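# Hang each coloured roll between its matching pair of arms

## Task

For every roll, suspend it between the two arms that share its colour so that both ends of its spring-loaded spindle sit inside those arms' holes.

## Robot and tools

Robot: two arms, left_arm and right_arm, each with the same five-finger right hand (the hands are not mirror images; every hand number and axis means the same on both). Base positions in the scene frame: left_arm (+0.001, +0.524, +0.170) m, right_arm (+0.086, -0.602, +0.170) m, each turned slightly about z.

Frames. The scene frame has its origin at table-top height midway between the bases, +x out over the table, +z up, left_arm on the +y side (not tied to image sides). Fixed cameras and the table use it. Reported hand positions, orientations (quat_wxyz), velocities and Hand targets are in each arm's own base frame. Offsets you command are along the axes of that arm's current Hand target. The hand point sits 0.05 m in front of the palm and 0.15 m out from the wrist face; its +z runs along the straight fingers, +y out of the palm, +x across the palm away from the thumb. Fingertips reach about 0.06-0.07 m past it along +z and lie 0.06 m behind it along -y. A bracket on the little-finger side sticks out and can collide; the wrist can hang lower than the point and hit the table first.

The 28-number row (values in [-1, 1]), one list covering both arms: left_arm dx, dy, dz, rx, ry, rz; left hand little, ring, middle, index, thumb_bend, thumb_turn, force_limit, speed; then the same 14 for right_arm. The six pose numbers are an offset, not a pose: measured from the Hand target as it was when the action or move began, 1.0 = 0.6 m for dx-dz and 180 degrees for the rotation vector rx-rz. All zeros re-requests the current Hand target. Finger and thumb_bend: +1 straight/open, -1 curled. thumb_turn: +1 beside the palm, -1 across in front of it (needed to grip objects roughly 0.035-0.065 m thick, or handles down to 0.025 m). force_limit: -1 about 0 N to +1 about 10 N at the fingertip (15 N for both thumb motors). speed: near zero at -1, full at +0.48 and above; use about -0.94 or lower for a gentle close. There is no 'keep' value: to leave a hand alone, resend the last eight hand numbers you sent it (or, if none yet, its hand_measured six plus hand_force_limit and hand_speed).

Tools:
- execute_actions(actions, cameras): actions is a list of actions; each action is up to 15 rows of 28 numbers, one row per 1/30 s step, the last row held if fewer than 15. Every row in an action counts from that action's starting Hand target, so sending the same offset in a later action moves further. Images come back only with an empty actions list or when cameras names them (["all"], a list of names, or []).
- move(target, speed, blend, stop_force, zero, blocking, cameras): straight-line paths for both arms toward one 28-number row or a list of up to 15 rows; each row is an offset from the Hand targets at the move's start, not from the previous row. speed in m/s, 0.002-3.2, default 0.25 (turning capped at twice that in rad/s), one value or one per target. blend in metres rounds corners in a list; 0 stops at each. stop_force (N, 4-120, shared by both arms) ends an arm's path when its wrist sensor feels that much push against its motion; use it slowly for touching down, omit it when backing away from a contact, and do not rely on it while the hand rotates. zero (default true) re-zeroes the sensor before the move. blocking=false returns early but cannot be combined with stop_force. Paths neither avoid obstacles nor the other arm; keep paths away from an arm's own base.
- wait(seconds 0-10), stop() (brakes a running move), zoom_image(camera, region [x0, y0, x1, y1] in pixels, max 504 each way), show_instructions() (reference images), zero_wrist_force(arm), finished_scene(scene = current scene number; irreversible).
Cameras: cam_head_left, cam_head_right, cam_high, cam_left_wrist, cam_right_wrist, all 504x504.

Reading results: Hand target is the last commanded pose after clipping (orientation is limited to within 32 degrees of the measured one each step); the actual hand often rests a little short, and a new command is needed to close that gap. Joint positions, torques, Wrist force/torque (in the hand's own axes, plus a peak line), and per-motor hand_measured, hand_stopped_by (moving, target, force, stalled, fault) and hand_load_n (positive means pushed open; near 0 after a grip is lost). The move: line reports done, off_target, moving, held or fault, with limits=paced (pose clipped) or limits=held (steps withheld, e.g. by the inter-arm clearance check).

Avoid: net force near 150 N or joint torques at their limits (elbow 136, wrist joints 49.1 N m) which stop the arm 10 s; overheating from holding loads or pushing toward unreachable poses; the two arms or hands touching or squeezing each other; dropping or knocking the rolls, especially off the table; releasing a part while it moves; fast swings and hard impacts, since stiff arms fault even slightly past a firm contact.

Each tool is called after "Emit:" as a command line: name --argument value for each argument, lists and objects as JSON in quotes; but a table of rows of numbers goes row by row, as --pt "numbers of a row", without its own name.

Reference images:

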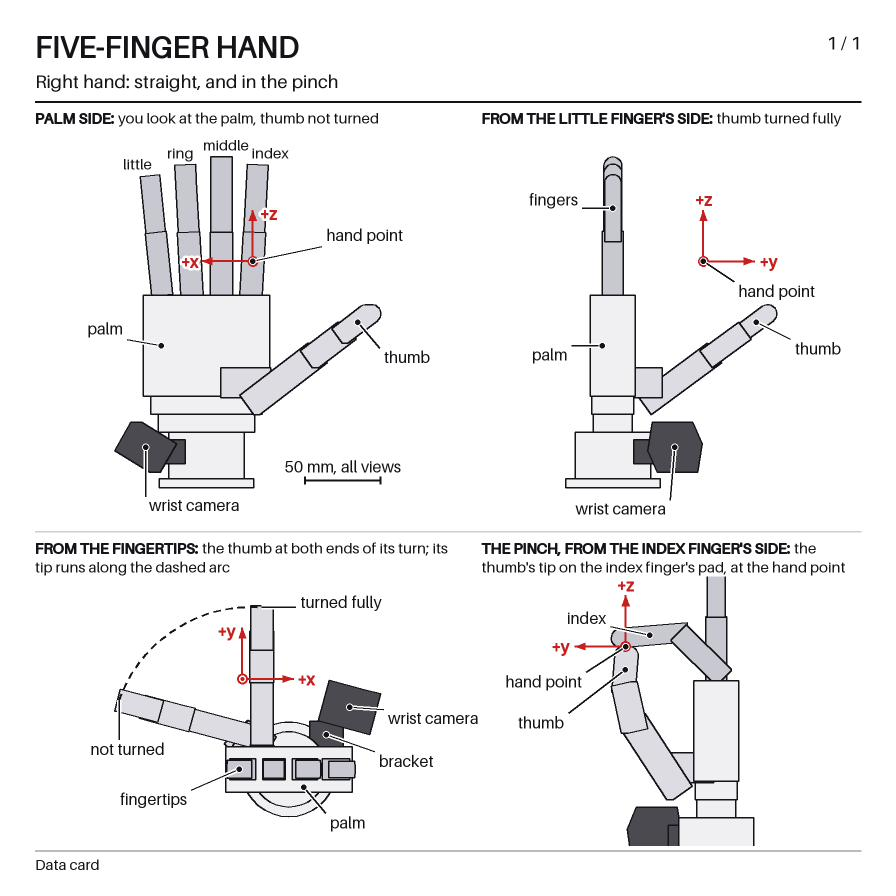

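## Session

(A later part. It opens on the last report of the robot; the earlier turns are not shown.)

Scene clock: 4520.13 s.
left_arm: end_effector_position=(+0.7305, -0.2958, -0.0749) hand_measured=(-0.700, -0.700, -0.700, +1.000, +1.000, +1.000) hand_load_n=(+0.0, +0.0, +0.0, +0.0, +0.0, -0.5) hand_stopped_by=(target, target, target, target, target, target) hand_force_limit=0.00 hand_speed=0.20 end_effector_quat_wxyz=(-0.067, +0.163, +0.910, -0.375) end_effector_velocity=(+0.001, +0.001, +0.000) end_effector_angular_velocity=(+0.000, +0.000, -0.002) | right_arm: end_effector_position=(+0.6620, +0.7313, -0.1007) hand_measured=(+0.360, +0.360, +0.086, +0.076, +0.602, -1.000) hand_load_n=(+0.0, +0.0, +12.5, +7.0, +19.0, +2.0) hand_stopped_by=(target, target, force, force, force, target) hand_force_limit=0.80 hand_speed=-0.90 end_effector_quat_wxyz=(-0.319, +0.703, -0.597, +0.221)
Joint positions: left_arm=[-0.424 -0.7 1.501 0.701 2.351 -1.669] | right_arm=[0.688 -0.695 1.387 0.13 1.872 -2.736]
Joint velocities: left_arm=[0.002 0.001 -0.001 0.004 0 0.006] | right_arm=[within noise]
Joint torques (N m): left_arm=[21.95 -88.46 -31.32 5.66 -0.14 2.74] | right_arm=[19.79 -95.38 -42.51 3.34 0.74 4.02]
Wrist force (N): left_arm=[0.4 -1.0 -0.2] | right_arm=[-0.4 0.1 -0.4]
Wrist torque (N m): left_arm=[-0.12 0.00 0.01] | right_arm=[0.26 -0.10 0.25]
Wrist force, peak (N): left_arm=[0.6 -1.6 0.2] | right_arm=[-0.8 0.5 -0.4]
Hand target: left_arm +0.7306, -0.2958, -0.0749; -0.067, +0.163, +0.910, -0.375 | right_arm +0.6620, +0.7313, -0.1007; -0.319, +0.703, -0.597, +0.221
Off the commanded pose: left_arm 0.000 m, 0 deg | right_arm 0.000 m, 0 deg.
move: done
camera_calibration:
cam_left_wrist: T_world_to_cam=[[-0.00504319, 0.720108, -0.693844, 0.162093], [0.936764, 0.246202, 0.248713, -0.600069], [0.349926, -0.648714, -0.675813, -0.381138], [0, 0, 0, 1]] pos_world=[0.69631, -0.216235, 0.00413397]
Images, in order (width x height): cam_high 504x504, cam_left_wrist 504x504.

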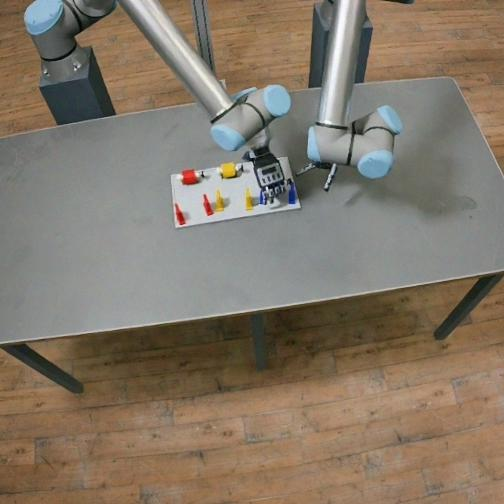

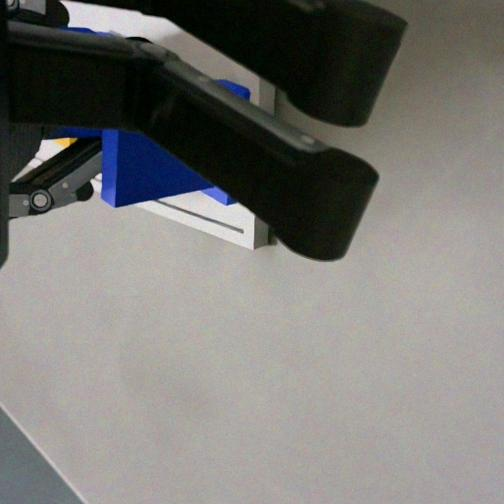

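Emit:
move --target '[0,0.0303,0.0305,0,0,0,-0.7,-0.7,-0.7,1,1,1,0,0.2, 0,0,0,0,0,0,0.36,0.36,-0.3,-0.3,0,-1,0.8,-0.9]' --speed 0.03 --stop_force 4

Emit:
move --target '[-0.015,-0.0182,0.0212,0,0,0,-0.7,-0.7,-0.7,1,1,1,0,0.2, 0,0,0,0,0,0,0.36,0.36,-0.3,-0.3,0,-1,0.8,-0.9]' --speed 0.01 --stop_force 4 --cameras '["cam_high","cam_right_wrist"]'

Emit:
zoom_image --camera "cam_high" --region '[277, 160, 307, 190]'

Scene clock: 4535.37 s.
left_arm: end_effector_position=(+0.7306, -0.2958, -0.1007) hand_measured=(-0.700, -0.700, -0.700, +1.000, +1.000, +1.000) hand_load_n=(+0.0, +0.0, +0.0, +0.0, +0.0, -0.5) hand_stopped_by=(target, target, target, target, target, target) hand_force_limit=0.00 hand_speed=0.20 end_effector_quat_wxyz=(-0.067, +0.163, +0.910, -0.375) | right_arm: end_effector_position=(+0.6620, +0.7313, -0.1007) hand_measured=(+0.360, +0.360, +0.086, +0.076, +0.602, -1.000) hand_load_n=(+0.0, +0.0, +12.5, +7.0, +19.0, +2.0) hand_stopped_by=(target, target, force, force, force, target) hand_force_limit=0.80 hand_speed=-0.90 end_effector_quat_wxyz=(-0.319, +0.703, -0.597, +0.221)
Joint positions: left_arm=[-0.424 -0.67 1.499 0.673 2.351 -1.669] | right_arm=[0.688 -0.695 1.387 0.13 1.872 -2.736]
Joint torques (N m): left_arm=[22.32 -107.63 -22.52 6.24 1.39 -0.75] | right_arm=[20 -94.63 -42.13 2.35 0.86 3.84]
Wrist force (N): left_arm=[0.5 -0.8 -0.1] | right_arm=[-0.3 0.3 -0.1]
Wrist torque (N m): left_arm=[-0.09 -0.03 0.03] | right_arm=[0.28 -0.13 0.27]
Wrist force, peak (N): left_arm=[0.3 -1.4 -0.6] | right_arm=[-0.9 0.2 -0.2]
Hand target: left_arm +0.7306, -0.2958, -0.1007; -0.067, +0.163, +0.910, -0.375 | right_arm +0.6620, +0.7313, -0.1007; -0.319, +0.703, -0.597, +0.221
Off the commanded pose: left_arm 0.000 m, 0 deg | right_arm 0.000 m, 0 deg.
move: done

Scene clock: 4537.73 s.
left_arm: end_effector_position=(+0.7324, -0.3082, -0.1016) hand_measured=(-0.700, -0.700, -0.700, +1.000, +1.000, +1.000) hand_load_n=(+0.0, +0.0, +0.0, -2.0, +0.0, -0.5) hand_stopped_by=(target, target, target, target, target, target) hand_force_limit=0.00 hand_speed=0.20 end_effector_quat_wxyz=(-0.067, +0.163, +0.910, -0.375) | right_arm: end_effector_position=(+0.6619, +0.7313, -0.1007) hand_measured=(+0.360, +0.360, +0.086, +0.076, +0.602, -1.000) hand_load_n=(+0.0, +0.0, +12.5, +6.5, +19.5, +1.5) hand_stopped_by=(target, target, force, force, force, target) hand_force_limit=0.80 hand_speed=-0.90 end_effector_quat_wxyz=(-0.319, +0.703, -0.597, +0.221)
Joint positions: left_arm=[-0.438 -0.666 1.489 0.666 2.35 -1.689] | right_arm=[0.688 -0.695 1.387 0.13 1.872 -2.736]
Joint torques (N m): left_arm=[19.9 -100.1 -15.15 5.93 1.18 2.57] | right_arm=[19.64 -107.52 -42.49 2.26 0.93 3.82]
Wrist force (N): left_arm=[1.4 0.9 -4.2] | right_arm=[0.5 2.3 0.9]
Wrist torque (N m): left_arm=[0.14 0.06 0.15] | right_arm=[0.22 -0.15 0.26]
Wrist force, peak (N): left_arm=[1.4 0.2 -4.6] | right_arm=[0.7 2.5 1.5]
Hand target: left_arm +0.7324, -0.3082, -0.1016; -0.067, +0.163, +0.910, -0.375 (not the last commanded pose) | right_arm +0.6620, +0.7313, -0.1007; -0.319, +0.703, -0.597, +0.221
Off the commanded pose: left_arm 0.007 m, 0 deg | right_arm 0.000 m, 0 deg.
move: contact (left_arm)
camera_calibration:
cam_right_wrist: T_world_to_cam=[[-0.63066, -0.309114, -0.71184, 0.573931], [-0.701576, 0.619198, 0.352682, 0.0325492], [0.331751, 0.721833, -0.60737, -0.697739], [0, 0, 0, 1]] pos_world=[0.616267, 0.660907, -0.0267181]
Images, in order (width x height): cam_high 504x504, cam_right_wrist 504x504.

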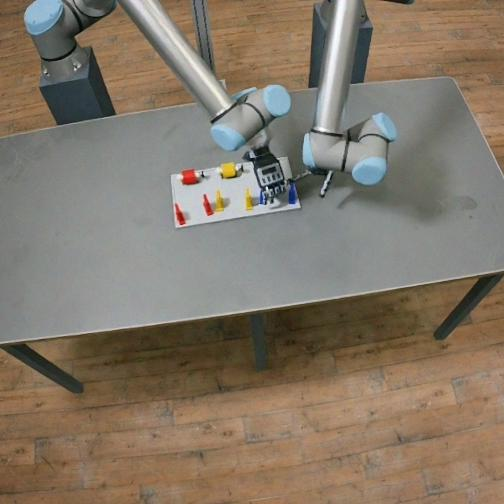

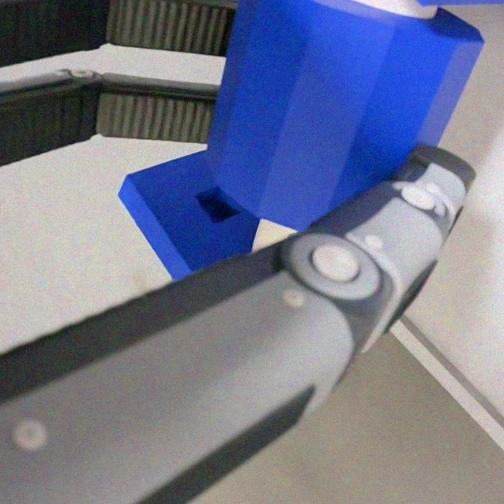

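Scaled by 16.800 from the camera's 504x504 image, which has a finer 720x720 frame.

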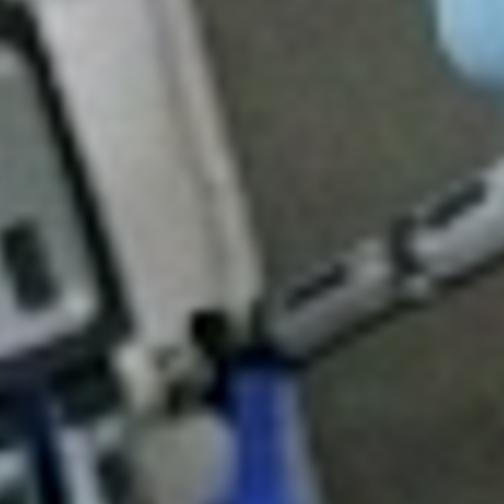

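Emit:
move --target '[0.0107,0.0012,-0.0036,0,0,0,-0.7,-0.7,-0.7,1,1,1,0,0.2, 0,0,0,0,0,0,0.36,0.36,-0.3,-0.3,0,-1,0.8,-0.9]' --speed 0.03

Emit:
move --target '[-0.0095,-0.0115,0.0134,0,0,0,-0.7,-0.7,-0.7,1,1,1,0,0.2, 0,0,0,0,0,0,0.36,0.36,-0.3,-0.3,0,-1,0.8,-0.9]' --speed 0.008 --stop_force 4 --cameras '["cam_high","cam_left_wrist"]'

Emit:
zoom_image --camera "cam_high" --region '[277, 165, 302, 190]'

Scene clock: 4564.07 s.
left_arm: end_effector_position=(+0.7270, -0.3039, -0.1005) hand_measured=(-0.700, -0.700, -0.700, +1.000, +1.000, +1.000) hand_load_n=(+0.0, +0.0, +0.0, +0.0, +0.0, +0.0) hand_stopped_by=(target, target, target, target, target, target) hand_force_limit=0.00 hand_speed=0.20 end_effector_quat_wxyz=(-0.067, +0.163, +0.910, -0.375) | right_arm: end_effector_position=(+0.6620, +0.7313, -0.1007) hand_measured=(+0.360, +0.360, +0.086, +0.076, +0.602, -1.000) hand_load_n=(+0.0, +0.0, +13.0, +7.0, +19.0, +1.5) hand_stopped_by=(target, target, force, force, force, target) hand_force_limit=0.80 hand_speed=-0.90 end_effector_quat_wxyz=(-0.319, +0.703, -0.597, +0.221)
Joint positions: left_arm=[-0.436 -0.674 1.504 0.66 2.35 -1.686] | right_arm=[0.688 -0.695 1.387 0.13 1.872 -2.736]
Joint torques (N m): left_arm=[15.44 -88.54 -29.17 2.64 2.55 1.49] | right_arm=[18.74 -111.61 -42.73 1.62 0.91 3.77]
Wrist force (N): left_arm=[0.6 -0.7 -0.3] | right_arm=[-0.4 0.0 -0.1]
Wrist torque (N m): left_arm=[-0.06 -0.05 0.03] | right_arm=[0.27 -0.14 0.25]
Wrist force, peak (N): left_arm=[1.7 0.4 -4.5] | right_arm=[0.6 2.9 1.3]
Hand target: left_arm +0.7271, -0.3040, -0.1006; -0.067, +0.163, +0.910, -0.375 | right_arm +0.6620, +0.7313, -0.1007; -0.319, +0.703, -0.597, +0.221
Off the commanded pose: left_arm 0.000 m, 0 deg | right_arm 0.000 m, 0 deg.
move: done

Scene clock: 4565.87 s.
left_arm: end_effector_position=(+0.7278, -0.3090, -0.1009) hand_measured=(-0.700, -0.700, -0.700, +1.000, +1.000, +1.000) hand_load_n=(+0.0, +0.0, +0.0, -2.5, +0.0, +0.0) hand_stopped_by=(target, target, target, target, target, target) hand_force_limit=0.00 hand_speed=0.20 end_effector_quat_wxyz=(-0.067, +0.163, +0.910, -0.375) | right_arm: end_effector_position=(+0.6620, +0.7313, -0.1007) hand_measured=(+0.360, +0.360, +0.086, +0.076, +0.602, -1.000) hand_load_n=(+0.0, +0.0, +13.0, +7.0, +19.0, +1.5) hand_stopped_by=(target, target, force, force, force, target) hand_force_limit=0.80 hand_speed=-0.90 end_effector_quat_wxyz=(-0.319, +0.703, -0.597, +0.221)
Joint positions: left_arm=[-0.442 -0.672 1.5 0.657 2.349 -1.694] | right_arm=[0.688 -0.695 1.387 0.13 1.872 -2.736]
Joint torques (N m): left_arm=[20.72 -99.18 -16.47 6.05 1.02 2.64] | right_arm=[14.78 -111.55 -42.75 1.41 1.01 3.94]
Wrist force (N): left_arm=[2.2 1.2 -3.8] | right_arm=[0.5 1.1 0.8]
Wrist torque (N m): left_arm=[0.09 0.06 0.21] | right_arm=[0.24 -0.11 0.23]
Wrist force, peak (N): left_arm=[2.4 1.1 -4.3] | right_arm=[0.9 1.3 0.9]
Hand target: left_arm +0.7278, -0.3090, -0.1009; -0.067, +0.163, +0.910, -0.375 (not the last commanded pose) | right_arm +0.6620, +0.7313, -0.1007; -0.319, +0.703, -0.597, +0.221
Off the commanded pose: left_arm 0.007 m, 0 deg | right_arm 0.000 m, 0 deg.
move: contact (left_arm)
camera_calibration:
cam_left_wrist: T_world_to_cam=[[-0.00511086, 0.72009, -0.693862, 0.153517], [0.936731, 0.246315, 0.248726, -0.587655], [0.350013, -0.64869, -0.67579, -0.406415], [0, 0, 0, 1]] pos_world=[0.69351, -0.229436, -0.0219662]
Images, in order (width x height): cam_high 504x504, cam_left_wrist 504x504.

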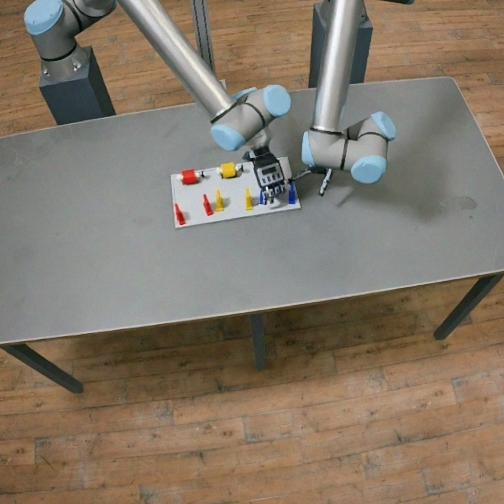

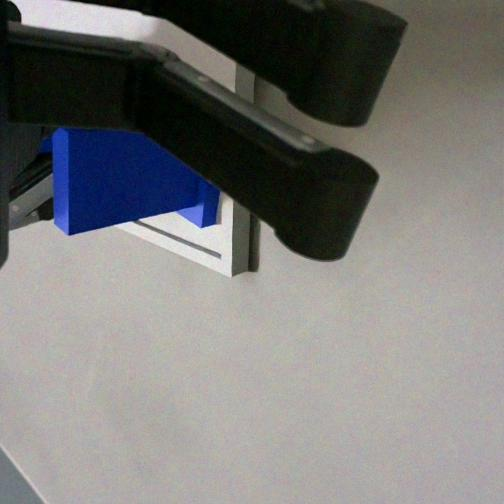

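Scaled by 20.160 from the camera's 504x504 image, which has a finer 720x720 frame.

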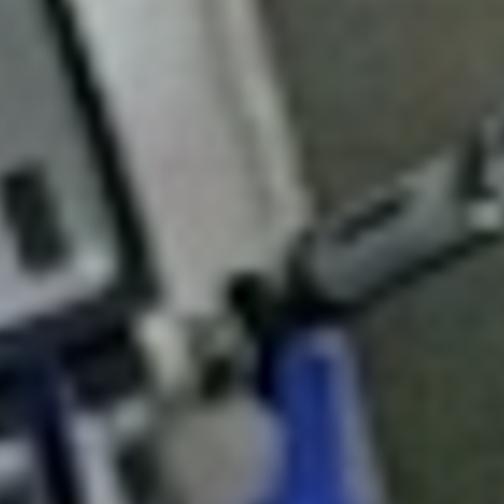

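Emit:
move --target '[0,0,0,0,0,0,-0.7,-0.7,-0.7,1,1,1,0,0.2, -0.0217,0,0,0,0,0,0.36,0.36,-0.3,-0.3,0,-1,0.8,-0.9]' --speed 0.015 --stop_force 6 --cameras '["cam_high","cam_right_wrist"]'

Emit:
zoom_image --camera "cam_high" --region '[262, 160, 302, 200]'

Scene clock: 4577.83 s.
left_arm: end_effector_position=(+0.7278, -0.3090, -0.1009) hand_measured=(-0.700, -0.700, -0.700, +1.000, +1.000, +1.000) hand_load_n=(+0.0, +0.0, +0.0, -3.0, +0.0, +0.0) hand_stopped_by=(target, target, target, target, target, target) hand_force_limit=0.00 hand_speed=0.20 end_effector_quat_wxyz=(-0.067, +0.163, +0.910, -0.375) | right_arm: end_effector_position=(+0.6595, +0.7440, -0.0998) hand_measured=(+0.360, +0.360, +0.086, +0.076, +0.602, -1.000) hand_load_n=(+0.0, +0.0, +13.0, +7.0, +19.0, +1.5) hand_stopped_by=(target, target, force, force, force, target) hand_force_limit=0.80 hand_speed=-0.90 end_effector_quat_wxyz=(-0.319, +0.703, -0.597, +0.221)
Joint positions: left_arm=[-0.442 -0.672 1.5 0.657 2.349 -1.694] | right_arm=[0.702 -0.684 1.363 0.146 1.881 -2.725]
Joint torques (N m): left_arm=[19.84 -102.08 -16.79 5.49 1.28 2.82] | right_arm=[-21.05 -118.47 -24.55 -0.17 -0.62 -3.32]
Wrist force (N): left_arm=[2.2 1.0 -4.0] | right_arm=[-0.2 0.3 0.0]
Wrist torque (N m): left_arm=[0.00 0.10 0.19] | right_arm=[0.26 -0.15 -0.03]
Wrist force, peak (N): left_arm=[2.7 1.0 -4.4] | right_arm=[1.2 2.3 1.4]
Hand target: left_arm +0.7278, -0.3090, -0.1009; -0.067, +0.163, +0.910, -0.375 | right_arm +0.6595, +0.7440, -0.0998; -0.319, +0.703, -0.597, +0.221
Off the commanded pose: left_arm 0.000 m, 0 deg | right_arm 0.000 m, 0 deg.
move: done
camera_calibration:
cam_right_wrist: T_world_to_cam=[[-0.63066, -0.309114, -0.71184, 0.576992], [-0.701576, 0.619198, 0.352682, 0.0225787], [0.331751, 0.721833, -0.60737, -0.70547], [0, 0, 0, 1]] pos_world=[0.613767, 0.673607, -0.0257181]
Images, in order (width x height): cam_high 504x504, cam_right_wrist 504x504.

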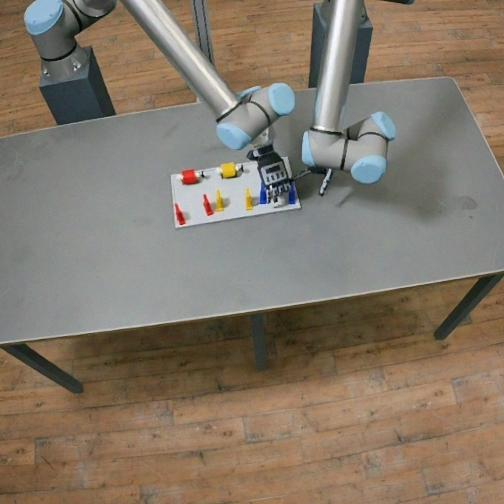

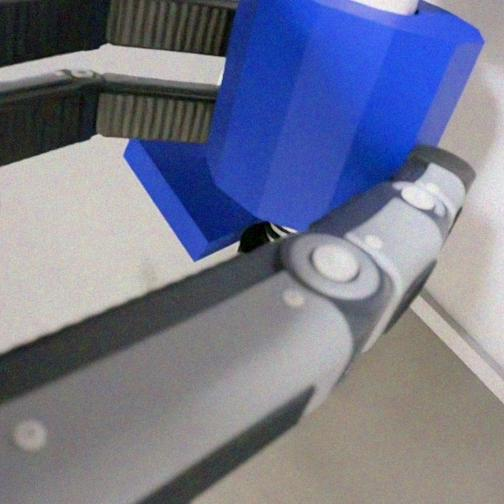

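Scaled by 12.600 from the camera's 504x504 image, which has a finer 720x720 frame.

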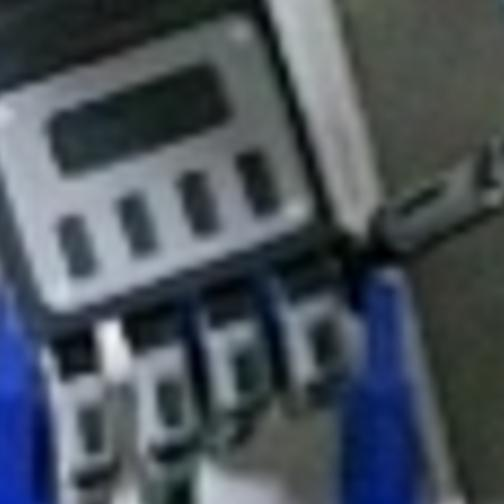

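Emit:
move --target '[-0.0085,-0.0103,0.012,0,0,0,-0.7,-0.7,-0.7,1,1,1,0,0.2, 0,0,0,0,0,0,0.36,0.36,-0.3,-0.3,0,-1,0.8,-0.9]' --speed 0.008 --stop_force 9 --zero false --cameras '["cam_high","cam_right_wrist"]'

Emit:
zoom_image --camera "cam_high" --region '[272, 165, 302, 195]'

Scene clock: 4585.13 s.
left_arm: end_effector_position=(+0.7293, -0.3197, -0.1017) hand_measured=(-0.700, -0.700, -0.700, +1.000, +1.000, +1.000) hand_load_n=(+0.0, +0.0, +0.0, -4.0, +0.0, +0.0) hand_stopped_by=(target, target, target, target, target, target) hand_force_limit=0.00 hand_speed=0.20 end_effector_quat_wxyz=(-0.067, +0.163, +0.910, -0.375) | right_arm: end_effector_position=(+0.6595, +0.7440, -0.0998) hand_measured=(+0.360, +0.360, +0.086, +0.076, +0.602, -1.000) hand_load_n=(+0.0, +0.0, +13.0, +7.0, +19.0, +1.5) hand_stopped_by=(target, target, force, force, force, target) hand_force_limit=0.80 hand_speed=-0.90 end_effector_quat_wxyz=(-0.319, +0.703, -0.597, +0.221)
Joint positions: left_arm=[-0.454 -0.669 1.491 0.651 2.348 -1.71] | right_arm=[0.702 -0.684 1.363 0.146 1.881 -2.725]
Joint torques (N m): left_arm=[3.14 -82.83 -21.47 2.02 -0.68 2.19] | right_arm=[-18.14 -114.8 -27.28 -0.06 -0.83 -3.19]
Wrist force (N): left_arm=[4.0 1.8 -8.2] | right_arm=[1.1 2.2 1.5]
Wrist torque (N m): left_arm=[0.20 0.16 0.35] | right_arm=[0.25 -0.18 -0.01]
Wrist force, peak (N): left_arm=[4.2 1.8 -8.6] | right_arm=[1.2 2.6 1.6]
Hand target: left_arm +0.7293, -0.3196, -0.1017; -0.067, +0.163, +0.910, -0.375 | right_arm +0.6595, +0.7440, -0.0998; -0.319, +0.703, -0.597, +0.221
Off the commanded pose: left_arm 0.000 m, 0 deg | right_arm 0.000 m, 0 deg.
move: done
camera_calibration:
cam_right_wrist: T_world_to_cam=[[-0.63066, -0.309114, -0.71184, 0.576992], [-0.701576, 0.619198, 0.352682, 0.0225787], [0.331751, 0.721833, -0.60737, -0.70547], [0, 0, 0, 1]] pos_world=[0.613767, 0.673607, -0.0257181]
Images, in order (width x height): cam_high 504x504, cam_right_wrist 504x504.

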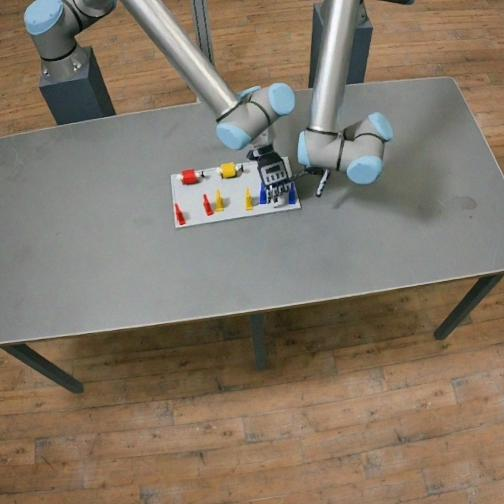

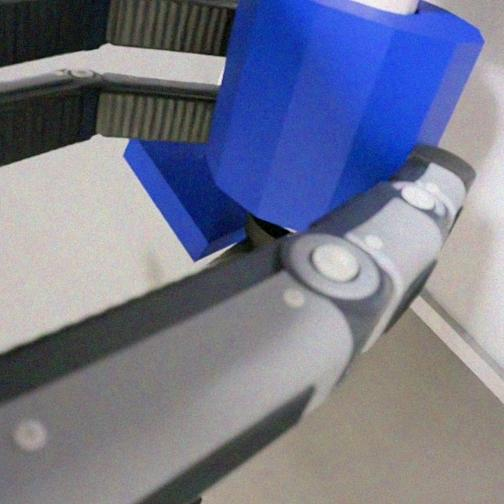

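Scaled by 16.800 from the camera's 504x504 image, which has a finer 720x720 frame.

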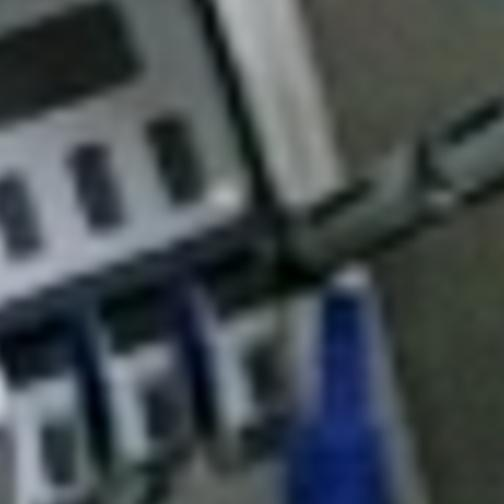

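Emit:
execute_actions --actions '[]'

Scene clock: 4624.80 s.
left_arm: end_effector_position=(+0.7293, -0.3196, -0.1017) hand_measured=(-0.700, -0.700, -0.700, +1.000, +1.000, +1.000) hand_load_n=(+0.0, +0.0, +0.0, -4.0, +0.0, +0.0) hand_stopped_by=(target, target, target, target, target, target) hand_force_limit=0.00 hand_speed=0.20 end_effector_quat_wxyz=(-0.067, +0.163, +0.910, -0.375) | right_arm: end_effector_position=(+0.6595, +0.7440, -0.0998) hand_measured=(+0.360, +0.360, +0.086, +0.076, +0.602, -1.000) hand_load_n=(+0.0, +0.0, +13.0, +7.0, +19.0, +1.0) hand_stopped_by=(target, target, force, force, force, target) hand_force_limit=0.80 hand_speed=-0.90 end_effector_quat_wxyz=(-0.319, +0.703, -0.597, +0.221)
Joint positions: left_arm=[-0.454 -0.669 1.491 0.651 2.348 -1.71] | right_arm=[0.702 -0.684 1.363 0.146 1.881 -2.725]
Joint velocities: within noise
Joint torques (N m): left_arm=[19.1 -92.05 -18.22 3.96 1.41 2.41] | right_arm=[-14.26 -109.58 -31.24 -0.08 -0.81 -2.62]
Wrist force (N): left_arm=[4.4 2.2 -8.4] | right_arm=[0.8 2.5 1.4]
Wrist torque (N m): left_arm=[0.27 0.11 0.39] | right_arm=[0.31 -0.15 -0.02]
Wrist force, peak (N): left_arm=[4.2 2.0 -8.6] | right_arm=[1.1 2.5 1.9]
Hand target: left_arm +0.7293, -0.3196, -0.1017; -0.067, +0.163, +0.910, -0.375 | right_arm +0.6595, +0.7440, -0.0998; -0.319, +0.703, -0.597, +0.221
Off the commanded pose: left_arm 0.000 m, 0 deg | right_arm 0.000 m, 0 deg.
camera_calibration:
cam_left_wrist: T_world_to_cam=[[-0.00511086, 0.72009, -0.693862, 0.160744], [0.936731, 0.246315, 0.248726, -0.586251], [0.350013, -0.64869, -0.67579, -0.414354], [0, 0, 0, 1]] pos_world=[0.69501, -0.240136, -0.0226662]
cam_right_wrist: T_world_to_cam=[[-0.63066, -0.309114, -0.71184, 0.576992], [-0.701576, 0.619198, 0.352682, 0.0225787], [0.331751, 0.721833, -0.60737, -0.70547], [0, 0, 0, 1]] pos_world=[0.613767, 0.673607, -0.0257181]

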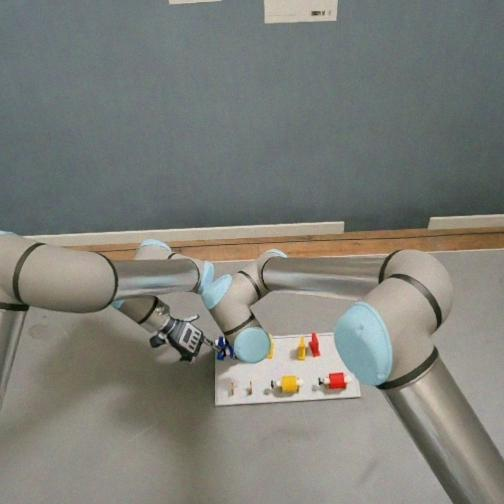

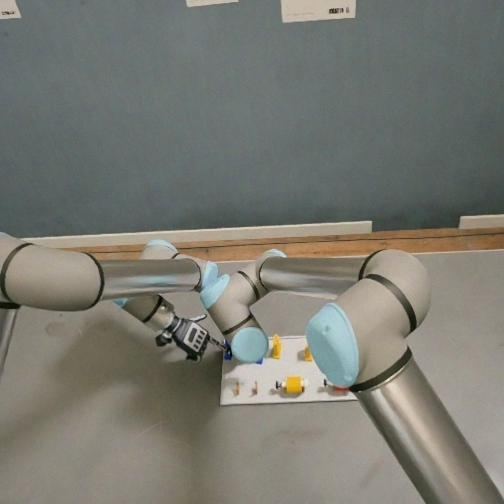

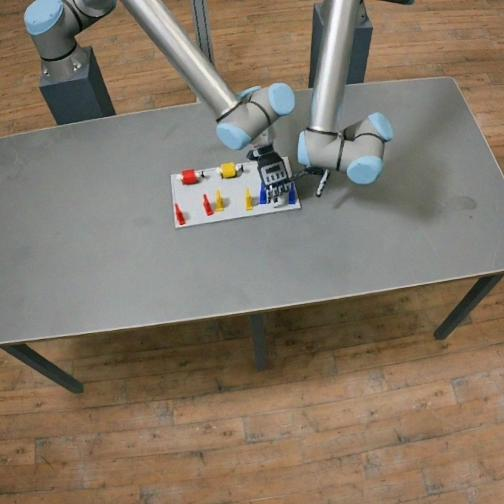

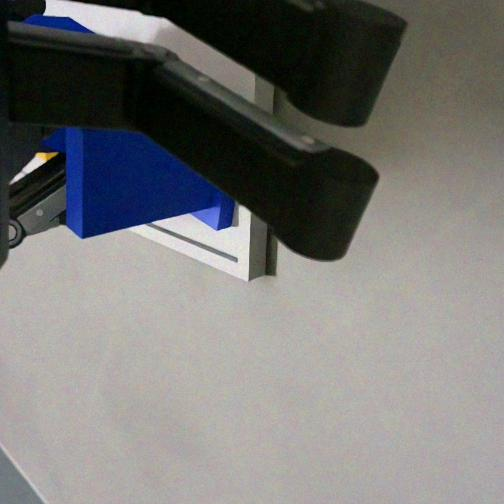

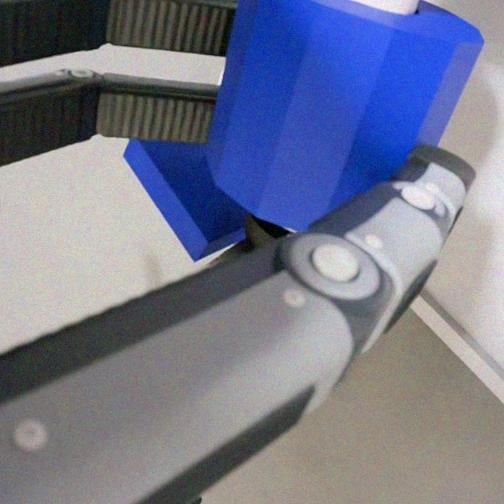

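Emit:
move --pt "0.00324 -0.00065 0.00065 0 0 0 -0.7 -0.7 -0.7 1 1 1 0 0.2 0.00103 -0.00537 0.00534 0.00155 0.01576 0.01556 0.36 0.36 -0.3 -0.3 0 -1 0.8 -0.9" --speed 0.02 --cameras '["cam_high","cam_left_wrist"]'

Emit:
zoom_image --camera "cam_high" --region '[230, 140, 330, 240]'

Scene clock: 4700.27 s.
left_arm: end_effector_position=(+0.7272, -0.3195, -0.1017) hand_measured=(-0.700, -0.700, -0.700, +1.000, +1.000, +1.000) hand_load_n=(+0.0, +0.0, +0.0, -4.5, +0.0, +0.0) hand_stopped_by=(target, target, target, target, target, target) hand_force_limit=0.00 hand_speed=0.20 end_effector_quat_wxyz=(-0.067, +0.163, +0.910, -0.375) | right_arm: end_effector_position=(+0.6641, +0.7443, -0.0998) hand_measured=(+0.360, +0.360, +0.086, +0.076, +0.602, -1.000) hand_load_n=(+0.0, +0.0, +12.5, +6.0, +20.0, +0.5) hand_stopped_by=(target, target, force, force, force, target) hand_force_limit=0.80 hand_speed=-0.90 end_effector_quat_wxyz=(-0.311, +0.681, -0.621, +0.232)
Joint positions: left_arm=[-0.455 -0.671 1.496 0.647 2.348 -1.712] | right_arm=[0.711 -0.67 1.337 0.178 1.934 -2.663]
Joint torques (N m): left_arm=[-24.5 -101.54 -18.46 0.57 -0.77 -2.19] | right_arm=[10.94 -110.64 -35.53 0.76 0.11 -2.45]
Wrist force (N): left_arm=[3.2 1.8 -8.1] | right_arm=[0.5 2.9 0.6]
Wrist torque (N m): left_arm=[0.11 0.08 0.30] | right_arm=[0.32 -0.25 -0.03]
Wrist force, peak (N): left_arm=[3.2 1.5 -9.3] | right_arm=[-1.3 5.0 1.9]
Hand target: left_arm +0.7273, -0.3195, -0.1017; -0.067, +0.163, +0.910, -0.375 | right_arm +0.6640, +0.7443, -0.0998; -0.311, +0.681, -0.621, +0.232
Off the commanded pose: left_arm 0.000 m, 0 deg | right_arm 0.000 m, 0 deg.
move: done
camera_calibration:
cam_left_wrist: T_world_to_cam=[[-0.00511086, 0.72009, -0.693862, 0.16059], [0.936731, 0.246315, 0.248726, -0.584426], [0.350013, -0.64869, -0.67579, -0.413524], [0, 0, 0, 1]] pos_world=[0.69301, -0.239936, -0.0226662]
Images, in order (width x height): cam_high 504x504, cam_left_wrist 504x504.

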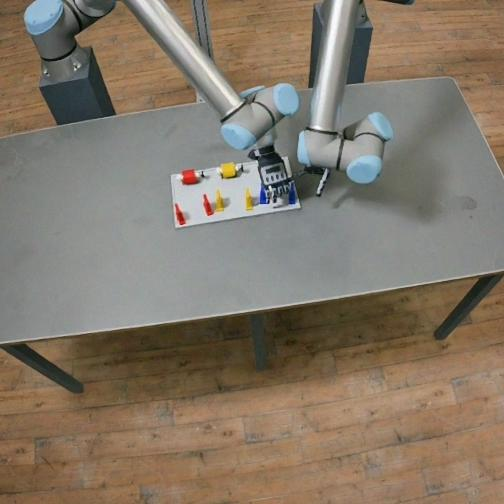

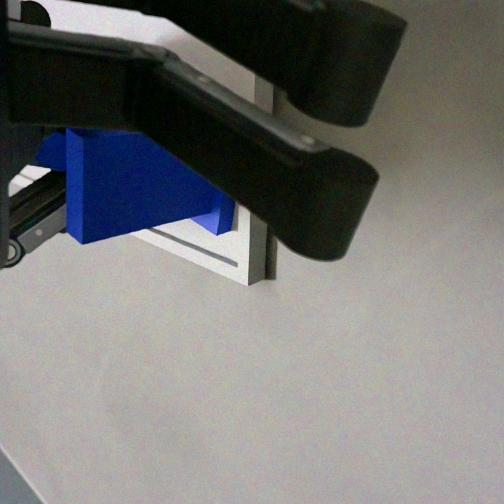

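Scaled by 5.040 from the camera's 504x504 image, which has a finer 720x720 frame.

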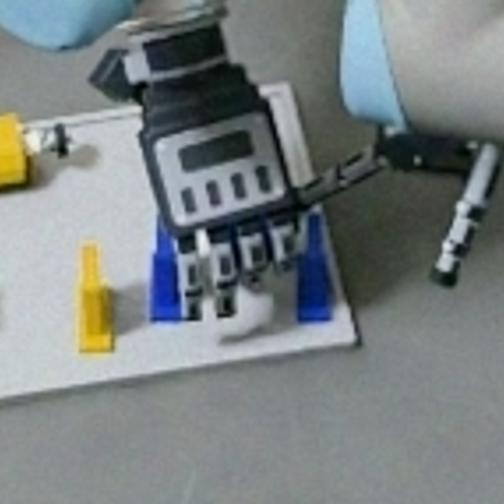

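Emit:
move --pt "-0.00062 0.00594 0.00349 0 0 0 -0.7 -0.7 -0.7 1 1 1 0 0.2 0.001 -0.00535 0.00532 0.00155 0.01576 0.01556 0.36 0.36 -0.3 -0.3 0 -1 0.8 -0.9" --speed 0.02 --cameras '["cam_high"]'

Emit:
zoom_image --camera "cam_high" --region '[255, 165, 315, 225]'

Scene clock: 4709.03 s.
left_arm: end_effector_position=(+0.7280, -0.3186, -0.1057) hand_measured=(-0.700, -0.700, -0.700, +1.000, +1.000, +1.000) hand_load_n=(+0.0, +0.0, +0.0, -1.5, -0.5, -0.5) hand_stopped_by=(target, target, target, target, target, target) hand_force_limit=0.00 hand_speed=0.20 end_effector_quat_wxyz=(-0.067, +0.163, +0.910, -0.375) | right_arm: end_effector_position=(+0.6686, +0.7443, -0.0998) hand_measured=(+0.360, +0.360, +0.086, +0.076, +0.602, -1.000) hand_load_n=(+0.0, +0.0, +12.0, +2.5, +22.0, -1.0) hand_stopped_by=(target, target, force, force, force, target) hand_force_limit=0.80 hand_speed=-0.90 end_effector_quat_wxyz=(-0.303, +0.659, -0.644, +0.243)
Joint positions: left_arm=[-0.453 -0.666 1.494 0.645 2.348 -1.71] | right_arm=[0.719 -0.654 1.309 0.214 1.985 -2.599]
Joint torques (N m): left_arm=[19.62 -78.4 -32.98 -0.35 2.62 2.47] | right_arm=[7.92 -118.84 -40.53 -1 1.25 -2.33]
Wrist force (N): left_arm=[5.5 0.4 -9.0] | right_arm=[0.3 10.3 1.5]
Wrist torque (N m): left_arm=[0.37 0.22 0.33] | right_arm=[0.32 -0.28 0.04]
Wrist force, peak (N): left_arm=[0.3 0.3 -12.1] | right_arm=[0.5 11.7 3.4]
Hand target: left_arm +0.7280, -0.3186, -0.1057; -0.067, +0.163, +0.910, -0.375 | right_arm +0.6686, +0.7442, -0.0997; -0.303, +0.659, -0.644, +0.243
Off the commanded pose: left_arm 0.000 m, 0 deg | right_arm 0.000 m, 0 deg.
move: done
Images, in order (width x height): cam_high 504x504.

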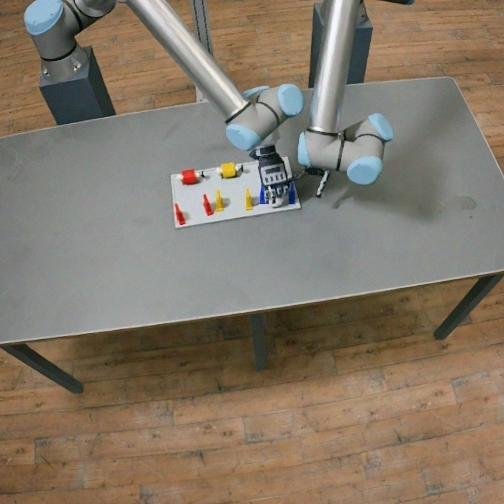

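Scaled by 8.400 from the camera's 504x504 image, which has a finer 720x720 frame.

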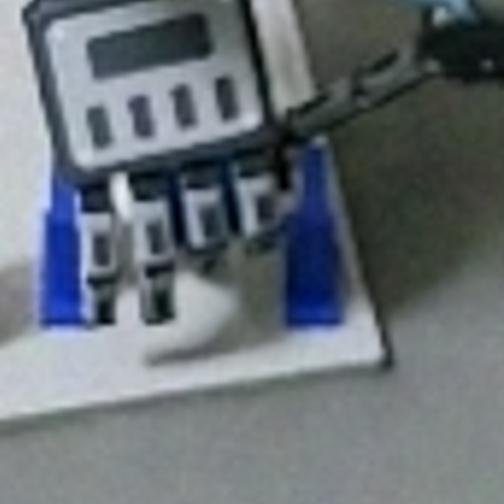

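Emit:
move --pt "-0.00165 0.00404 0.00186 0 0 0 -0.7 -0.7 -0.7 1 1 1 0 0.2 0.00032 -0.00203 0.00205 0.00058 0.00591 0.00583 0.36 0.36 -0.3 -0.3 0 -1 0.8 -0.9" --speed 0.02 --cameras '["cam_high","cam_left_wrist","cam_right_wrist"]'

Emit:
zoom_image --camera "cam_high" --region '[255, 165, 315, 225]'

Scene clock: 4723.17 s.
left_arm: end_effector_position=(+0.7292, -0.3181, -0.1082) hand_measured=(-0.700, -0.700, -0.700, +1.000, +1.000, +1.000) hand_load_n=(+0.0, +0.0, +0.0, +0.5, +0.0, -0.5) hand_stopped_by=(target, target, target, target, target, target) hand_force_limit=0.00 hand_speed=0.20 end_effector_quat_wxyz=(-0.067, +0.163, +0.910, -0.375) | right_arm: end_effector_position=(+0.6704, +0.7442, -0.0997) hand_measured=(+0.360, +0.360, +0.086, +0.074, +0.602, -1.000) hand_load_n=(+0.0, +0.0, +12.5, +0.0, +24.5, -5.5) hand_stopped_by=(target, target, force, force, force, target) hand_force_limit=0.80 hand_speed=-0.90 end_effector_quat_wxyz=(-0.299, +0.651, -0.653, +0.246)
Joint positions: left_arm=[-0.452 -0.661 1.491 0.645 2.348 -1.708] | right_arm=[0.722 -0.648 1.298 0.229 2.004 -2.574]
Joint torques (N m): left_arm=[23.27 -87.38 -37.7 2.3 -0.28 1.64] | right_arm=[7.08 -118.61 -40.51 -1.5 1.18 -2.46]
Wrist force (N): left_arm=[18.1 -5.9 -6.4] | right_arm=[2.0 10.4 -2.4]
Wrist torque (N m): left_arm=[0.63 0.93 1.11] | right_arm=[0.20 -0.41 -0.02]
Wrist force, peak (N): left_arm=[18.2 -6.3 -6.9] | right_arm=[1.5 12.1 -3.1]
Hand target: left_arm +0.7292, -0.3181, -0.1082; -0.067, +0.163, +0.910, -0.375 | right_arm +0.6704, +0.7441, -0.0998; -0.299, +0.651, -0.653, +0.246
Off the commanded pose: left_arm 0.000 m, 0 deg | right_arm 0.000 m, 0 deg.
move: done
camera_calibration:
cam_left_wrist: T_world_to_cam=[[-0.00517636, 0.720074, -0.693878, 0.155054], [0.93673, 0.246365, 0.248677, -0.584992], [0.350013, -0.64869, -0.67579, -0.417776], [0, 0, 0, 1]] pos_world=[0.69501, -0.238536, -0.0292662]
cam_right_wrist: T_world_to_cam=[[-0.673041, -0.200372, -0.711945, 0.531445], [-0.589666, 0.72642, 0.352999, -0.124648], [0.44644, 0.657393, -0.607063, -0.73811], [0, 0, 0, 1]] pos_world=[0.613706, 0.682262, -0.0257186]
Images, in order (width x height): cam_high 504x504, cam_left_wrist 504x504, cam_right_wrist 504x504.

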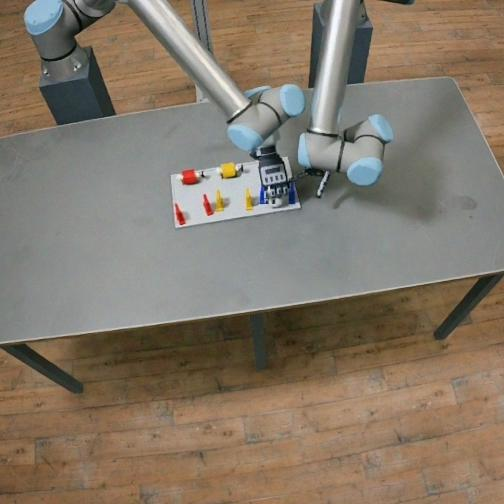

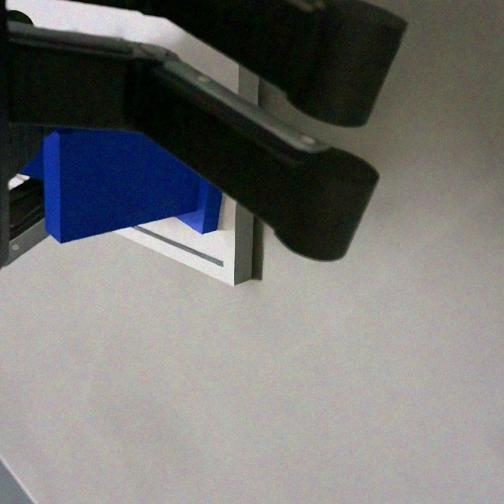

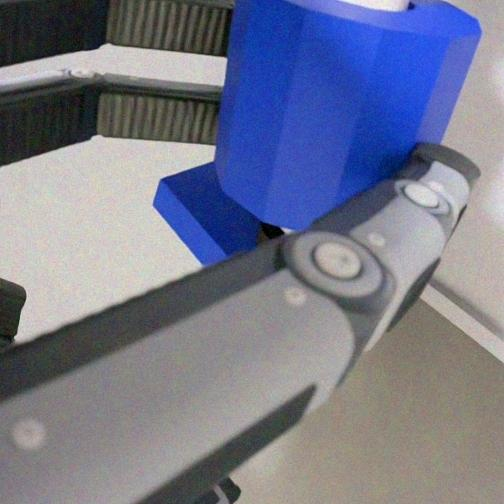

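Scaled by 8.400 from the camera's 504x504 image, which has a finer 720x720 frame.

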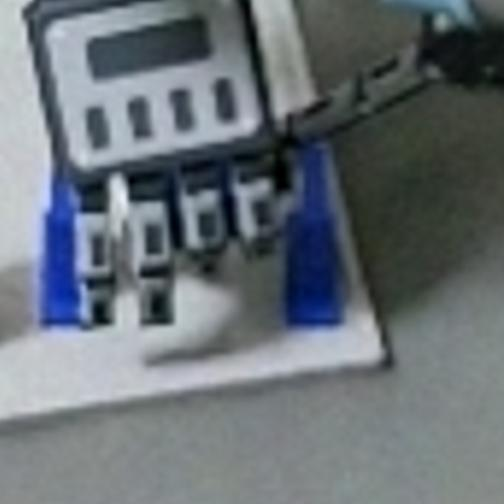

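Emit:
zoom_image --camera "cam_right_wrist" --region '[150, 150, 320, 320]'

Emit:
zoom_image --camera "cam_left_wrist" --region '[0, 80, 160, 280]'

Emit:
zoom_image --camera "cam_high" --region '[275, 175, 300, 200]'

Scaled by 2.965 from the camera's 504x504 image, which has a finer 720x720 frame.

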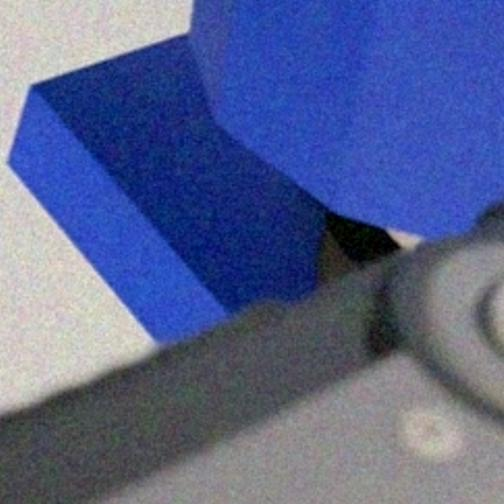

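Scaled by 2.520 from the camera's 504x504 image, which has a finer 720x720 frame.

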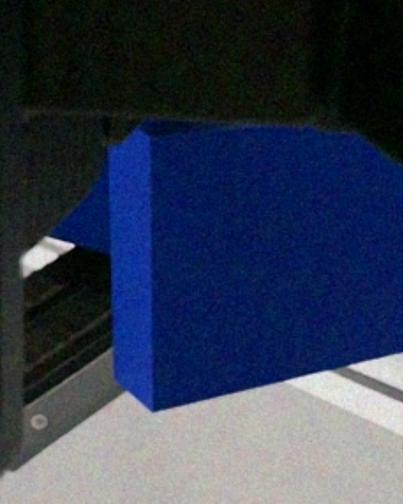

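Scaled by 20.160 from the camera's 504x504 image, which has a finer 720x720 frame.

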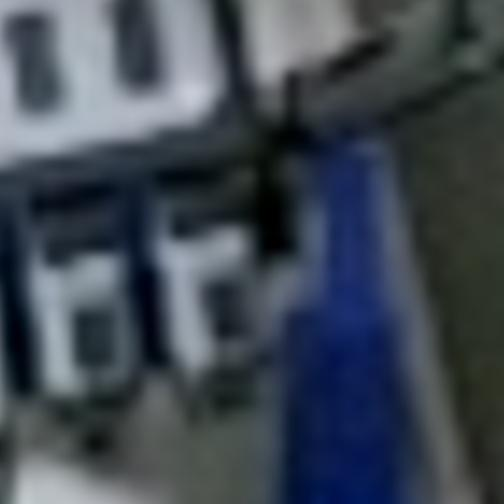

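Emit:
move --pt "0.00198 -0.00018 0.00018 0 0 0 -0.7 -0.7 -0.7 1 1 1 0 0.2 0 0 0 0 0 0 0.36 0.36 -0.3 -0.3 0 -1 0.8 -0.9" --speed 0.01 --cameras '["cam_high"]'

Emit:
zoom_image --camera "cam_high" --region '[275, 175, 300, 200]'

Scene clock: 4782.53 s.
left_arm: end_effector_position=(+0.7281, -0.3178, -0.1082) hand_measured=(-0.700, -0.700, -0.700, +1.000, +1.000, +1.000) hand_load_n=(+0.0, +0.0, +0.0, +0.0, +0.0, -0.5) hand_stopped_by=(target, target, target, target, target, target) hand_force_limit=0.00 hand_speed=0.20 end_effector_quat_wxyz=(-0.067, +0.163, +0.910, -0.375) | right_arm: end_effector_position=(+0.6704, +0.7442, -0.0997) hand_measured=(+0.360, +0.360, +0.086, +0.074, +0.602, -1.000) hand_load_n=(+0.0, +0.0, +12.0, +0.0, +24.5, -5.5) hand_stopped_by=(target, target, force, force, force, target) hand_force_limit=0.80 hand_speed=-0.90 end_effector_quat_wxyz=(-0.299, +0.651, -0.653, +0.246)
Joint positions: left_arm=[-0.452 -0.663 1.494 0.643 2.348 -1.708] | right_arm=[0.722 -0.648 1.298 0.229 2.004 -2.575]
Joint torques (N m): left_arm=[-17.83 -103.63 -20.7 0.37 -2.15 -2.41] | right_arm=[-26.72 -124.85 -32.92 -1.02 -0.45 -2.51]
Wrist force (N): left_arm=[7.6 -1.9 -2.7] | right_arm=[2.3 10.0 -4.5]
Wrist torque (N m): left_arm=[0.15 0.27 0.52] | right_arm=[0.24 -0.36 0.06]
Wrist force, peak (N): left_arm=[18.6 -5.8 -6.3] | right_arm=[1.8 10.8 -2.6]
Hand target: left_arm +0.7281, -0.3178, -0.1082; -0.067, +0.163, +0.910, -0.375 | right_arm +0.6704, +0.7441, -0.0998; -0.299, +0.651, -0.653, +0.246
Off the commanded pose: left_arm 0.000 m, 0 deg | right_arm 0.000 m, 0 deg.
move: done
Images, in order (width x height): cam_high 504x504.

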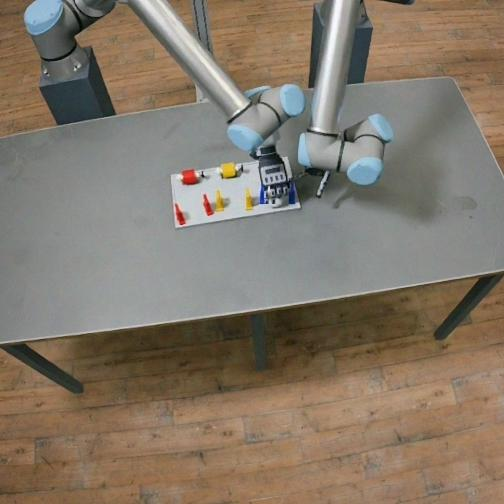

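Scaled by 20.160 from the camera's 504x504 image, which has a finer 720x720 frame.

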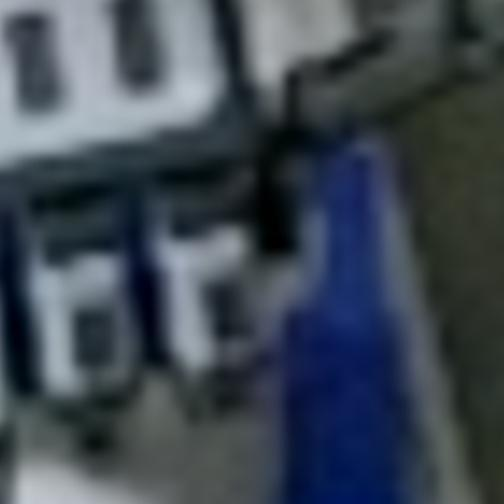

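Emit:
move --pt "0.00496 0.00424 0.00518 0 0 0 -0.7 -0.7 -0.7 1 1 1 0 0.2 0 0 0 0 0 0 0.36 0.36 -0.3 -0.3 0 -1 0.8 -0.9" --speed 0.02 --cameras '["cam_high"]'

Emit:
zoom_image --camera "cam_high" --region '[275, 175, 300, 200]'

Scene clock: 4806.47 s.
left_arm: end_effector_position=(+0.7251, -0.3171, -0.1122) hand_measured=(-0.700, -0.700, -0.700, +1.000, +1.000, +1.000) hand_load_n=(+0.0, +0.0, +0.0, -3.5, +0.0, +0.0) hand_stopped_by=(target, target, target, target, target, target) hand_force_limit=0.00 hand_speed=0.20 end_effector_quat_wxyz=(-0.067, +0.163, +0.910, -0.375) | right_arm: end_effector_position=(+0.6704, +0.7441, -0.0998) hand_measured=(+0.360, +0.360, +0.086, +0.074, +0.602, -1.000) hand_load_n=(+0.0, +0.0, +11.5, +0.0, +25.0, -5.5) hand_stopped_by=(target, target, force, force, force, target) hand_force_limit=0.80 hand_speed=-0.90 end_effector_quat_wxyz=(-0.299, +0.651, -0.653, +0.246)
Joint positions: left_arm=[-0.453 -0.661 1.501 0.634 2.348 -1.71] | right_arm=[0.722 -0.648 1.298 0.229 2.004 -2.575]
Joint torques (N m): left_arm=[-21.19 -78.52 -24.1 3.9 -0.78 -2.05] | right_arm=[-27.08 -114.77 -34.03 -0.67 0.1 -2.73]
Wrist force (N): left_arm=[2.7 -0.5 -5.0] | right_arm=[1.9 9.9 -5.0]
Wrist torque (N m): left_arm=[-0.31 -0.13 0.21] | right_arm=[0.19 -0.34 0.04]
Wrist force, peak (N): left_arm=[7.8 -1.7 -3.3] | right_arm=[2.2 10.4 -5.3]
Hand target: left_arm +0.7251, -0.3172, -0.1122; -0.067, +0.163, +0.910, -0.375 | right_arm +0.6704, +0.7441, -0.0998; -0.299, +0.651, -0.653, +0.246
Off the commanded pose: left_arm 0.000 m, 0 deg | right_arm 0.000 m, 0 deg.
move: done
Images, in order (width x height): cam_high 504x504.

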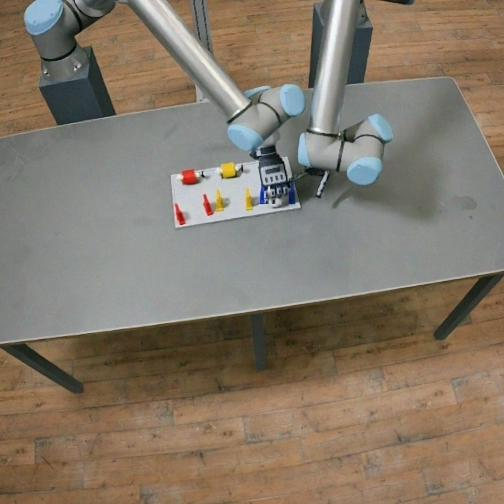

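Scaled by 20.160 from the camera's 504x504 image, which has a finer 720x720 frame.

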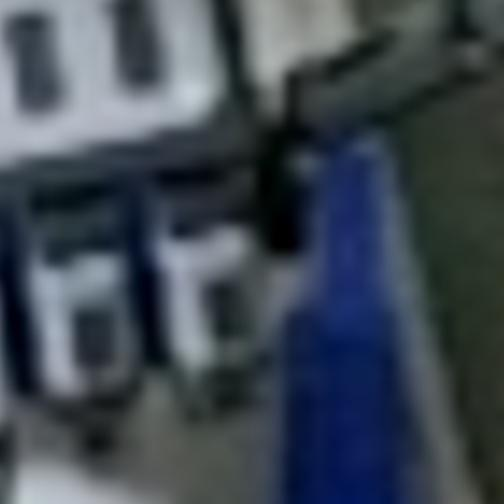

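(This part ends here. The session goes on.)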